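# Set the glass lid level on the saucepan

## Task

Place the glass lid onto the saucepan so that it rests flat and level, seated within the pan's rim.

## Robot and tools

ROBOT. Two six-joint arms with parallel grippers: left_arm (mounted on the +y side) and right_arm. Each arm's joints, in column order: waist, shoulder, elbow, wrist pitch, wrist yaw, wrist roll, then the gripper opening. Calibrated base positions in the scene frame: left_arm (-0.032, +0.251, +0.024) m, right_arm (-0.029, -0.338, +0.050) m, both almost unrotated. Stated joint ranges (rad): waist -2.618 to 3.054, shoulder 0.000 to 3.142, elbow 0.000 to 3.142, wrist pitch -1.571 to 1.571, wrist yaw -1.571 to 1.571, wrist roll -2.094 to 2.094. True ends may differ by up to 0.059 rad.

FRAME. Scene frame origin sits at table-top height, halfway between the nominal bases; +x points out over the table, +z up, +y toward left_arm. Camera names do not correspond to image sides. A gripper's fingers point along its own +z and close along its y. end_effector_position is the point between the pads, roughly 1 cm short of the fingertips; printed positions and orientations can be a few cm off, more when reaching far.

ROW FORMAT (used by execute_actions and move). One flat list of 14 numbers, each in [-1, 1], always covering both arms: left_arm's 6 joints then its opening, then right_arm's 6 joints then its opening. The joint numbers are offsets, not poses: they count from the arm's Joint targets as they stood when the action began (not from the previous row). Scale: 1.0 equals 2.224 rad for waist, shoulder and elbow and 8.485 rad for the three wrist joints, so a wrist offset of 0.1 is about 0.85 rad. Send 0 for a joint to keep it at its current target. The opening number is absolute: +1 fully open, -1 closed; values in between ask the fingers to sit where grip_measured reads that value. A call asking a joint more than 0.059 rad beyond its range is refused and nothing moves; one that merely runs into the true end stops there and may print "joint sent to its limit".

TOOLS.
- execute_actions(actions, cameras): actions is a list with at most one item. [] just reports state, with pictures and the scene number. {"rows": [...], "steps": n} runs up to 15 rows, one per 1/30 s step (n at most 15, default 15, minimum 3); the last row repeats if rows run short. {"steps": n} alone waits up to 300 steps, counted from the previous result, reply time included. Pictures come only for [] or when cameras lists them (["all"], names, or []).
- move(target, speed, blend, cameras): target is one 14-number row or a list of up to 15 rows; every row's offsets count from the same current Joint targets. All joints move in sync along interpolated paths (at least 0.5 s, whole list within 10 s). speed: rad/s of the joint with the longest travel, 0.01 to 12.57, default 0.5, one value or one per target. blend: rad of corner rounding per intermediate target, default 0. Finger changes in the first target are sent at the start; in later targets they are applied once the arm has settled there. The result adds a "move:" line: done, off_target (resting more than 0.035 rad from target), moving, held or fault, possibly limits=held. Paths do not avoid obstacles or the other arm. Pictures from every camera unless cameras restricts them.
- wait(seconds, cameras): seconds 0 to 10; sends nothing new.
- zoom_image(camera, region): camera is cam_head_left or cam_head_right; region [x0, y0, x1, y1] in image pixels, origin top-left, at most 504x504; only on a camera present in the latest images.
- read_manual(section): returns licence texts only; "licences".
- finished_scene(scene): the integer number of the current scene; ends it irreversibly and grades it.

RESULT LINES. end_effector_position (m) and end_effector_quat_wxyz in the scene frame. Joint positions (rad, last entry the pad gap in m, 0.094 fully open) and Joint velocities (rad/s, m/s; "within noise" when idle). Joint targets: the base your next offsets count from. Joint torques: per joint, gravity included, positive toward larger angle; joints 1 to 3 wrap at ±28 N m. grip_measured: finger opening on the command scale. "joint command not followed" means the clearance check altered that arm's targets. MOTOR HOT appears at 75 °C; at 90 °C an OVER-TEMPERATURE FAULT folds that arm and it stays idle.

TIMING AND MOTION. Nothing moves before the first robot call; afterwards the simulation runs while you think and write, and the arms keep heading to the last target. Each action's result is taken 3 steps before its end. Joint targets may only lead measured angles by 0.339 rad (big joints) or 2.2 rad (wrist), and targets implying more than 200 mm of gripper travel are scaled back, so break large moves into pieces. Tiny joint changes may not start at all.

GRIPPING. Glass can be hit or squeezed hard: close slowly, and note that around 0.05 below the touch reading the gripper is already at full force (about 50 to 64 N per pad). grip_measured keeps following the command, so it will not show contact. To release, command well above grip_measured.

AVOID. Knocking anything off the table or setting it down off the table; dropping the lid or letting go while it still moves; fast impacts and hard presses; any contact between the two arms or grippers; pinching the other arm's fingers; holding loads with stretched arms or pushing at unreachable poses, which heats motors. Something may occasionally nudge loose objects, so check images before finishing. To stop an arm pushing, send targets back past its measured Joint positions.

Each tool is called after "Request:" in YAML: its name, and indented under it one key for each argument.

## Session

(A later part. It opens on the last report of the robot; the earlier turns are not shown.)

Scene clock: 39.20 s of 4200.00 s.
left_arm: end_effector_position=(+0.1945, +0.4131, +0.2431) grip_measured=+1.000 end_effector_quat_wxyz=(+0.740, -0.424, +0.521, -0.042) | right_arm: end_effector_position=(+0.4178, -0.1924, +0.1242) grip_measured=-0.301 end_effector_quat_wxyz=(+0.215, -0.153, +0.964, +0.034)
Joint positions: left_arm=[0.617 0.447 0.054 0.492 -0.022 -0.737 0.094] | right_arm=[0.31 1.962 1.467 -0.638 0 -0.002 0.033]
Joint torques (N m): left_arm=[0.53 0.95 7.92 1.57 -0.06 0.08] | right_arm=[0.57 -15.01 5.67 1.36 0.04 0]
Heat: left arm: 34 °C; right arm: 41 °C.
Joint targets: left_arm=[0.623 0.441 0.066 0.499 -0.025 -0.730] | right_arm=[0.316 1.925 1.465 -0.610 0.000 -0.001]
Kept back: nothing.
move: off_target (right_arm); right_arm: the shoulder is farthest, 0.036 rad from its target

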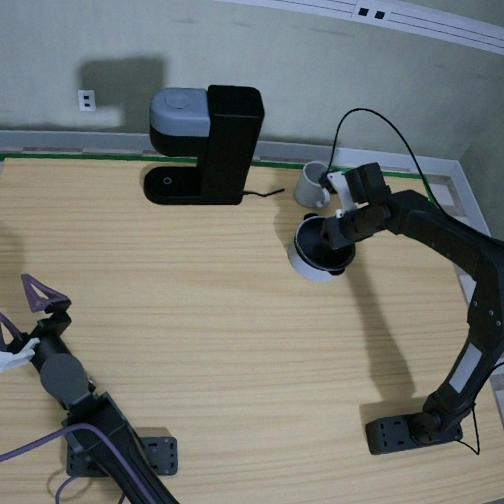

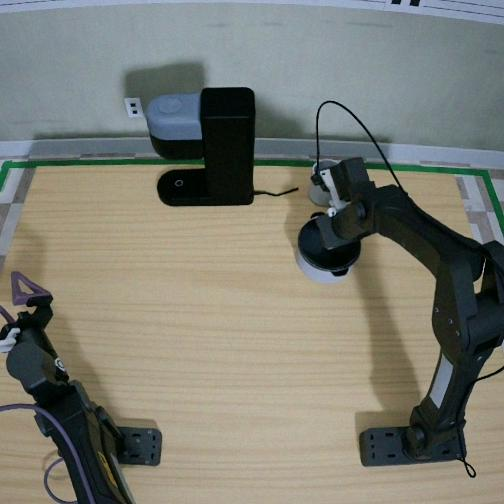

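Request:
move:
  target: [0,0,0,0,0,0,1,0.0036,0.027,-0.0103,0.0057,0,0,-0.78]
  speed: 0.08

Request:
zoom_image:
  camera: "cam_head_left"
  region: [280, 200, 370, 290]

Request:
zoom_image:
  camera: "cam_head_right"
  region: [280, 200, 370, 290]

Scene clock: 40.57 s of 4200.00 s.
left_arm: end_effector_position=(+0.1945, +0.4131, +0.2431) grip_measured=+1.000 end_effector_quat_wxyz=(+0.740, -0.424, +0.521, -0.042) | right_arm: end_effector_position=(+0.4204, -0.1883, +0.1177) grip_measured=-0.301 end_effector_quat_wxyz=(+0.222, -0.156, +0.962, +0.036)
Joint positions: left_arm=[0.617 0.447 0.054 0.492 -0.022 -0.737 0.094] | right_arm=[0.316 1.972 1.449 -0.594 0 -0.001 0.033]
Joint torques (N m): left_arm=[0.32 1.03 7.72 1.59 -0.05 0.03] | right_arm=[0.72 -10.21 5.15 1.43 0.04 0]
Heat: left arm: 34 °C; right arm: 41 °C.
Joint targets: left_arm=[0.623 0.441 0.066 0.499 -0.025 -0.730] | right_arm=[0.324 1.985 1.442 -0.562 0.000 -0.001]
Kept back: nothing.
move: done

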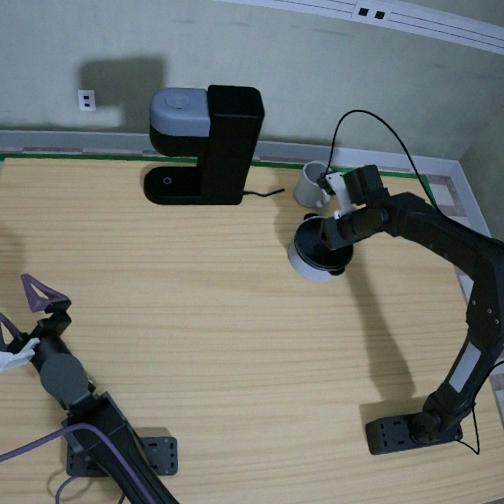

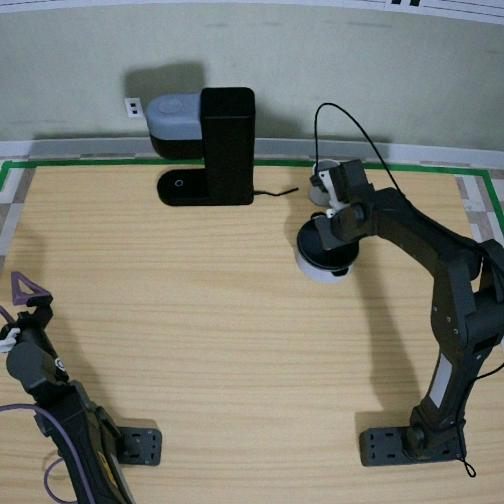

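Scaled by 5.600.

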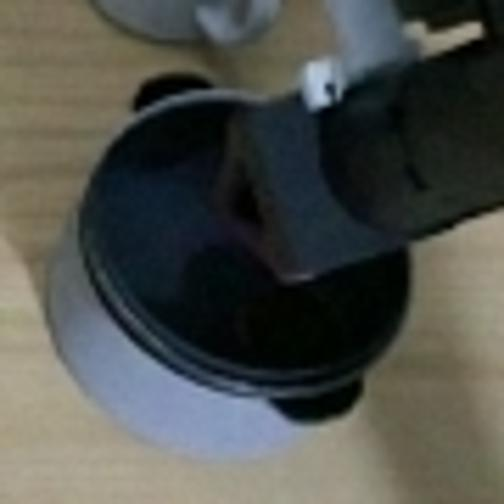

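Scaled by 5.600.

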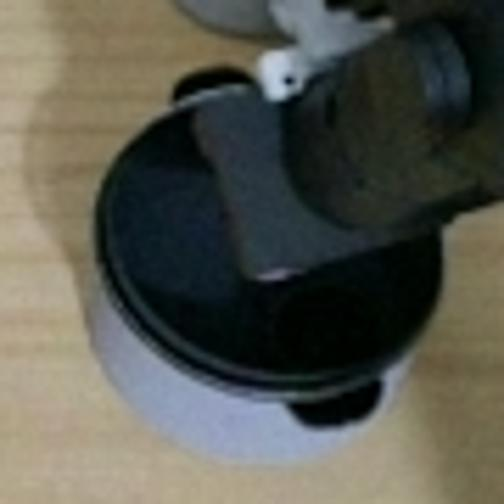

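Request:
move:
  target:
    - [0,0,0,0,0,0,1,0,-0.0225,0,0,0,0,-0.78]
    - [0,0,0,0,0,0,1,-0.0076,-0.0225,0.0099,-0.0009,0,0,-0.78]
    - [0,0,0,0,0,0,1,-0.0076,0.0065,0.0099,0,0,0,-0.78]
  speed: 0.08

Request:
zoom_image:
  camera: "cam_head_left"
  region: [280, 200, 370, 290]

Request:
zoom_image:
  camera: "cam_head_right"
  region: [280, 200, 370, 290]

Scene clock: 42.80 s of 4200.00 s.
left_arm: end_effector_position=(+0.1945, +0.4131, +0.2431) grip_measured=+1.000 end_effector_quat_wxyz=(+0.740, -0.424, +0.521, -0.042) | right_arm: end_effector_position=(+0.4208, -0.1888, +0.1168) grip_measured=-0.301 end_effector_quat_wxyz=(+0.221, -0.155, +0.962, +0.036)
Joint positions: left_arm=[0.617 0.447 0.054 0.492 -0.022 -0.737 0.094] | right_arm=[0.314 1.974 1.449 -0.593 -0.002 -0.001 0.033]
Joint torques (N m): left_arm=[0.61 1.18 7.72 1.54 -0.1 0.02] | right_arm=[-0.61 -9.07 7.01 1.41 0.05 0]
Heat: left arm: 34 °C; right arm: 41 °C.
Joint targets: left_arm=[0.623 0.441 0.066 0.499 -0.025 -0.730] | right_arm=[0.308 1.999 1.464 -0.562 0.000 -0.001]
Kept back: nothing.
move: done

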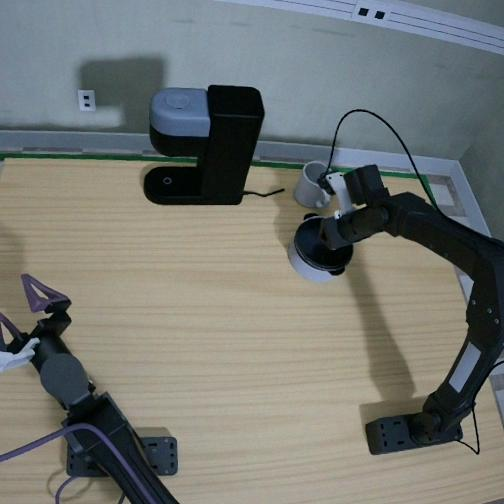

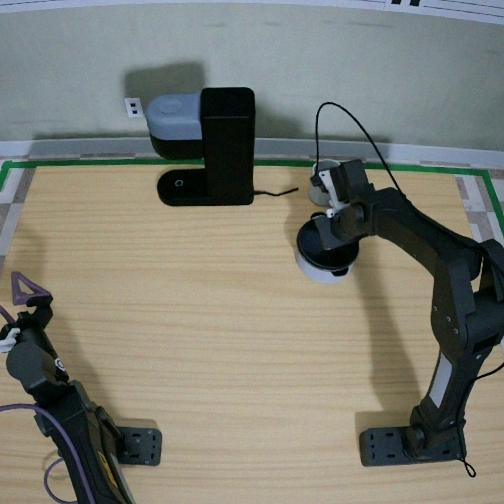

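Scaled by 5.600.

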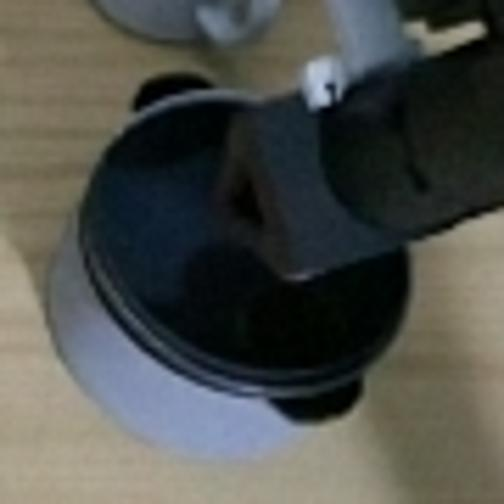

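Scaled by 5.600.

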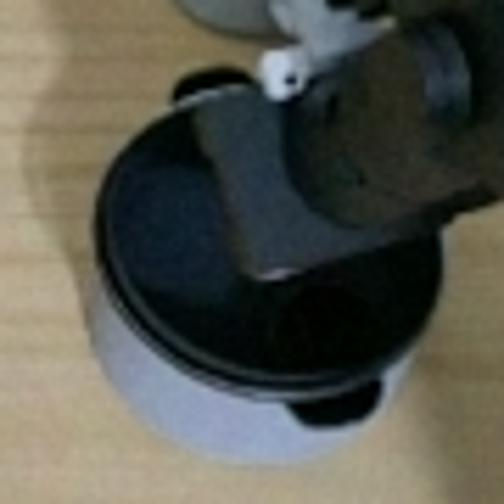

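Request:
move:
  target:
    - [0,0,0,0,0,0,1,0,-0.036,0,0,0,0,-0.78]
    - [0,0,0,0,0,0,1,-0.0025,-0.036,0.007,0,0,0,-0.78]
    - [0,0,0,0,0,0,1,-0.0025,0.004,0.007,0,0,0,-0.78]
  speed: 0.08

Request:
zoom_image:
  camera: "cam_head_left"
  region: [280, 200, 370, 290]

Request:
zoom_image:
  camera: "cam_head_right"
  region: [280, 200, 370, 290]

Scene clock: 45.97 s of 4200.00 s.
left_arm: end_effector_position=(+0.1945, +0.4131, +0.2431) grip_measured=+1.000 end_effector_quat_wxyz=(+0.740, -0.424, +0.521, -0.042) | right_arm: end_effector_position=(+0.4286, -0.1921, +0.1135) grip_measured=-0.301 end_effector_quat_wxyz=(+0.226, -0.149, +0.962, +0.035)
Joint positions: left_arm=[0.617 0.447 0.054 0.492 -0.022 -0.737 0.094] | right_arm=[0.304 1.994 1.46 -0.574 0.001 -0.001 0.033]
Joint torques (N m): left_arm=[0.36 1.16 7.88 1.53 -0.01 0.04] | right_arm=[-0.17 -10.33 7.41 1.22 0.03 -0.01]
Heat: left arm: 34 °C; right arm: 40 °C.
Joint targets: left_arm=[0.623 0.441 0.066 0.499 -0.025 -0.730] | right_arm=[0.302 2.008 1.480 -0.562 0.000 -0.001]
Kept back: nothing.
move: done

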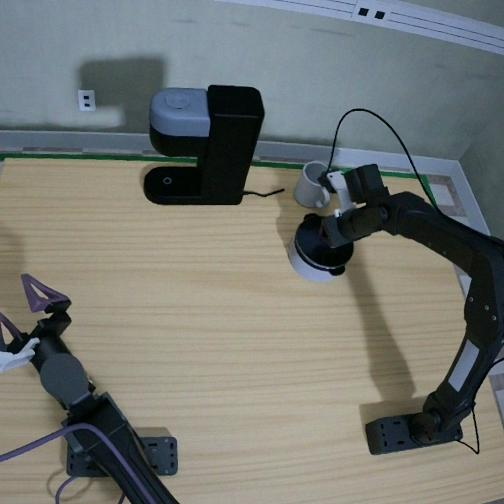

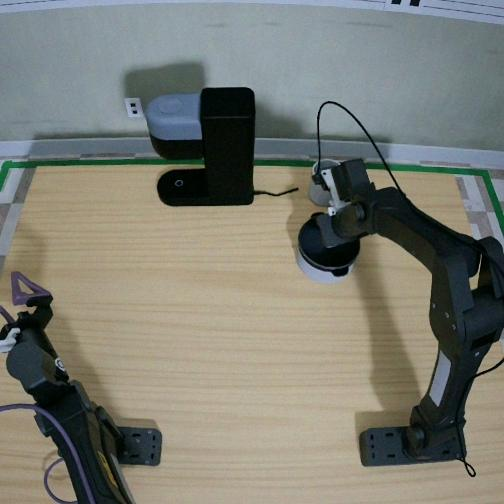

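Scaled by 5.600.

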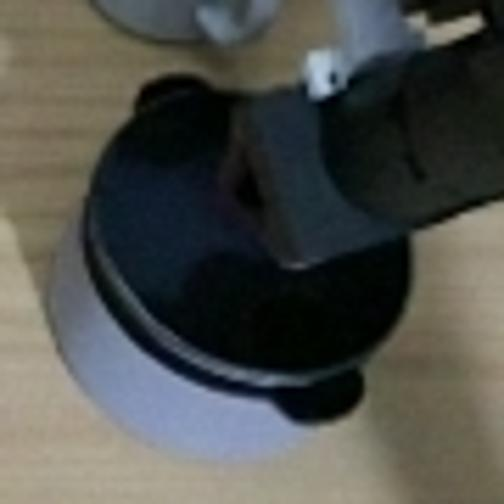

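Scaled by 5.600.

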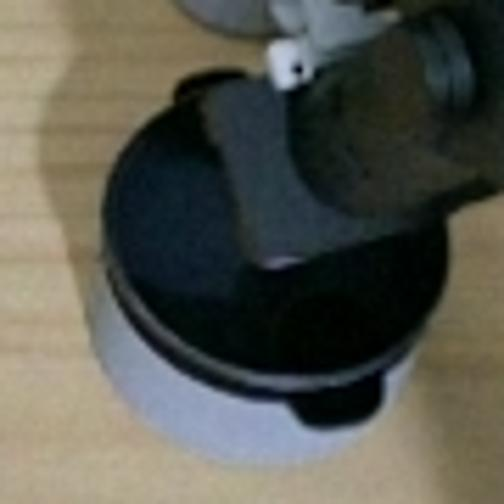

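Request:
move:
  target:
    - [0,0,0,0,0,0,1,0,0,0,0,0,0,-0.2]
    - [0,0,0,0,0,0,1,0,0,0,0,0,0,0.1]
    - [0,0,0,0,0,0,1,0,0,0,0,0,0,0.6]

Request:
zoom_image:
  camera: "cam_head_left"
  region: [280, 200, 370, 290]

Request:
zoom_image:
  camera: "cam_head_right"
  region: [280, 200, 370, 290]

Scene clock: 47.70 s of 4200.00 s.
left_arm: end_effector_position=(+0.1945, +0.4131, +0.2431) grip_measured=+1.000 end_effector_quat_wxyz=(+0.740, -0.424, +0.521, -0.042) | right_arm: end_effector_position=(+0.4294, -0.1919, +0.1139) grip_measured=+0.598 end_effector_quat_wxyz=(+0.228, -0.149, +0.961, +0.035)
Joint positions: left_arm=[0.617 0.447 0.054 0.492 -0.022 -0.737 0.094] | right_arm=[0.304 1.994 1.46 -0.57 0.001 -0.001 0.075]
Joint torques (N m): left_arm=[0.35 1.11 7.77 1.62 -0.04 0.05] | right_arm=[-0.18 -10.33 7.39 1.19 0.03 -0.01]
Heat: left arm: 34 °C; right arm: 40 °C.
Joint targets: left_arm=[0.623 0.441 0.066 0.499 -0.025 -0.730] | right_arm=[0.302 2.008 1.480 -0.562 0.000 -0.001]
Kept back: nothing.
move: done

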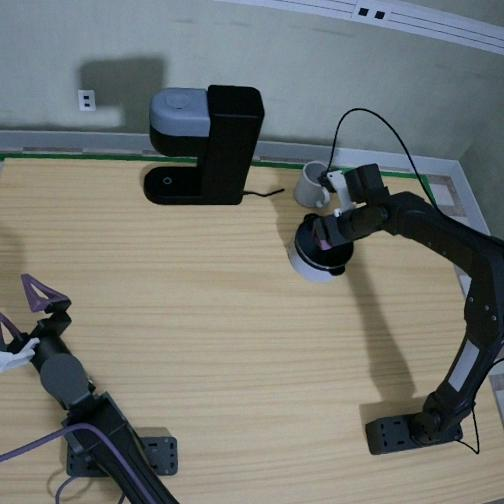

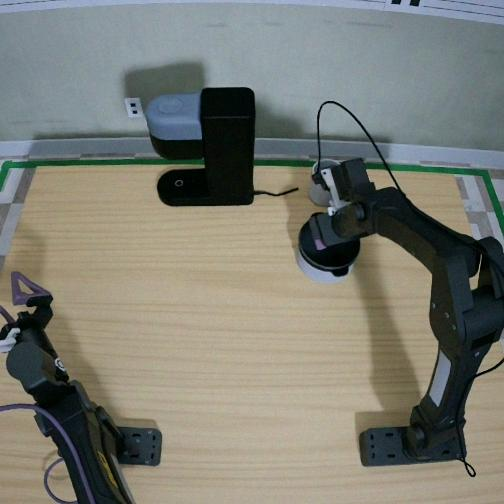

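Scaled by 5.600.

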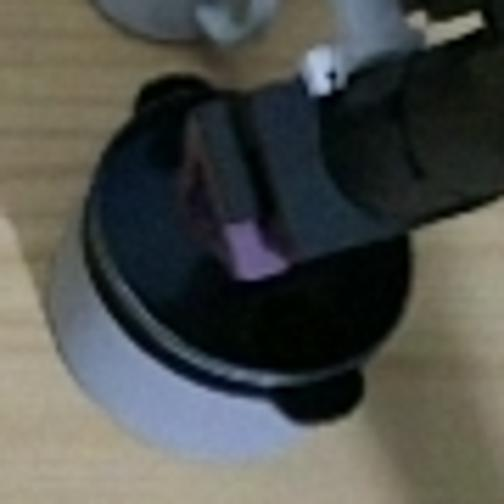

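Scaled by 5.600.

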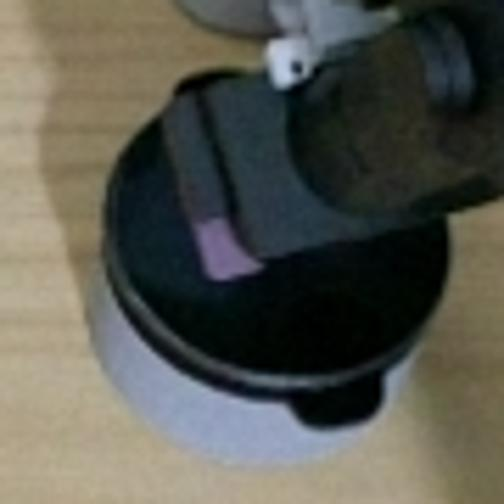

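Request:
move:
  target:
    - [0,0,0,0,0,0,1,0,-0.13,0,0,0,0,0.6]
    - [0,0,0,0,0,0,1,-0.3,-0.2,0,0,0,0,0.6]
  speed: 0.35

Request:
zoom_image:
  camera: "cam_head_left"
  region: [280, 200, 370, 290]

Request:
zoom_image:
  camera: "cam_head_right"
  region: [280, 200, 370, 290]

Scene clock: 51.13 s of 4200.00 s.
left_arm: end_effector_position=(+0.1945, +0.4131, +0.2431) grip_measured=+1.000 end_effector_quat_wxyz=(+0.740, -0.424, +0.521, -0.042) | right_arm: end_effector_position=(+0.4076, -0.5025, +0.3054) grip_measured=+0.598 end_effector_quat_wxyz=(+0.422, +0.162, +0.888, -0.077)
Joint positions: left_arm=[0.617 0.447 0.054 0.492 -0.022 -0.737 0.094] | right_arm=[-0.365 1.584 1.463 -0.562 0 -0.001 0.075]
Joint torques (N m): left_arm=[0.29 1.03 7.68 1.54 -0.06 0.05] | right_arm=[-0.05 -10.19 7.84 1.7 0.04 -0.02]
Heat: left arm: 34 °C; right arm: 40 °C.
Joint targets: left_arm=[0.623 0.441 0.066 0.499 -0.025 -0.730] | right_arm=[-0.365 1.563 1.480 -0.562 0.000 -0.001]
Kept back: nothing.
move: done

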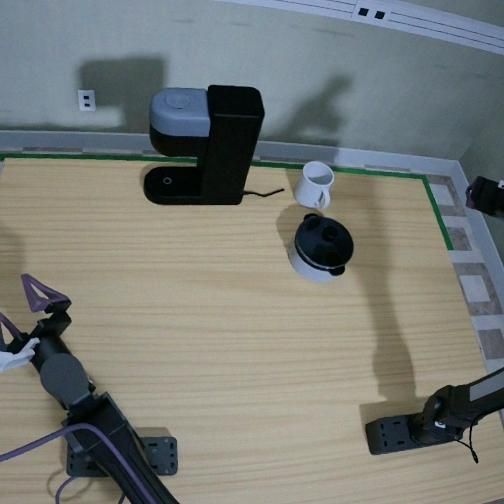

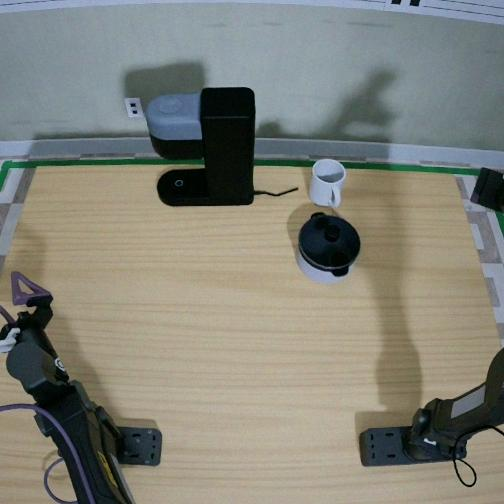

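Scaled by 5.600.

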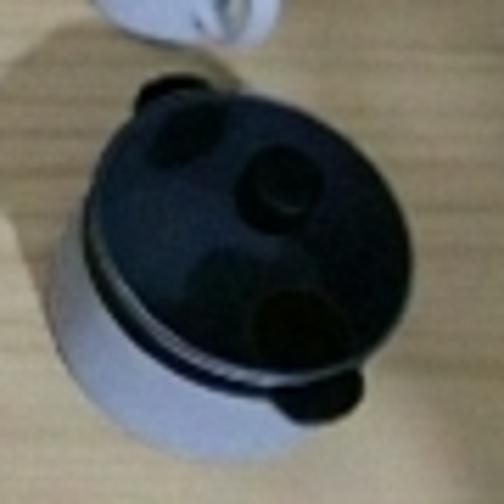

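Scaled by 5.600.

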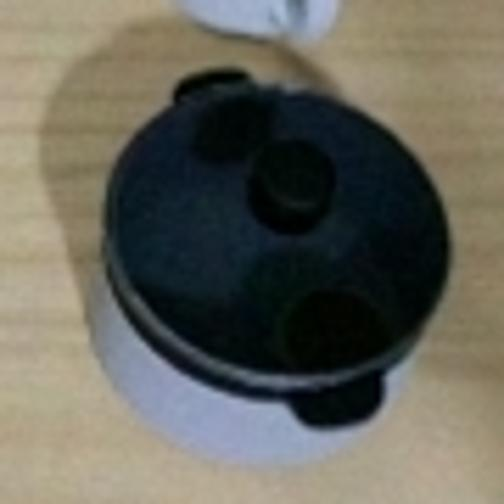

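Request:
zoom_image:
  camera: "cam_head_left"
  region: [290, 230, 345, 285]

Request:
zoom_image:
  camera: "cam_head_left"
  region: [310, 205, 360, 255]

Request:
zoom_image:
  camera: "cam_head_right"
  region: [290, 230, 345, 285]

Request:
zoom_image:
  camera: "cam_head_right"
  region: [315, 205, 365, 255]

Scaled by 9.164.

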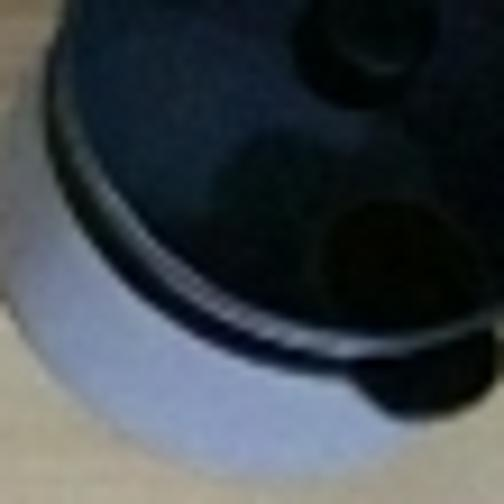

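Scaled by 10.080.

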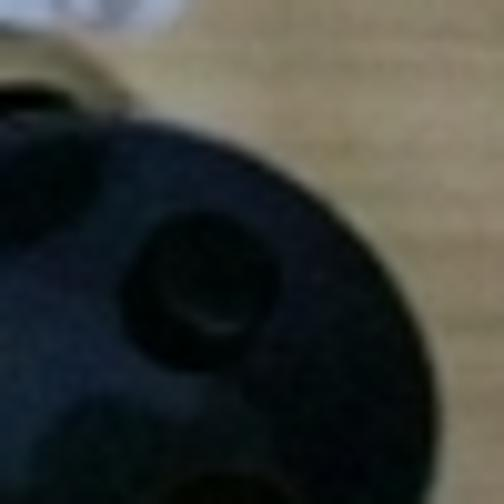

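Scaled by 9.164.

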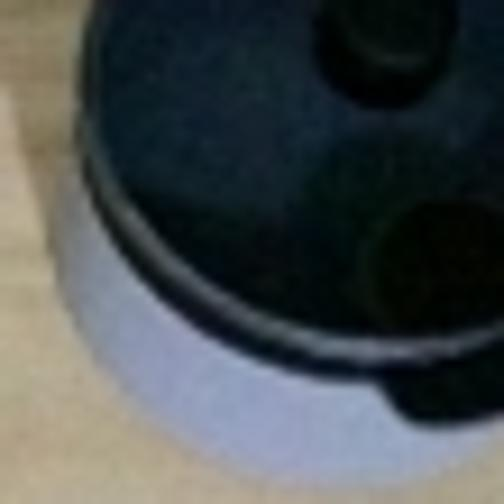

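Scaled by 10.080.

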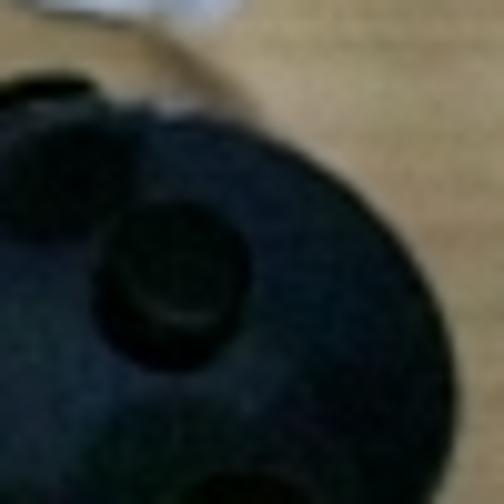

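Request:
finished_scene:
  scene: 2

The scene is finished: the task was done.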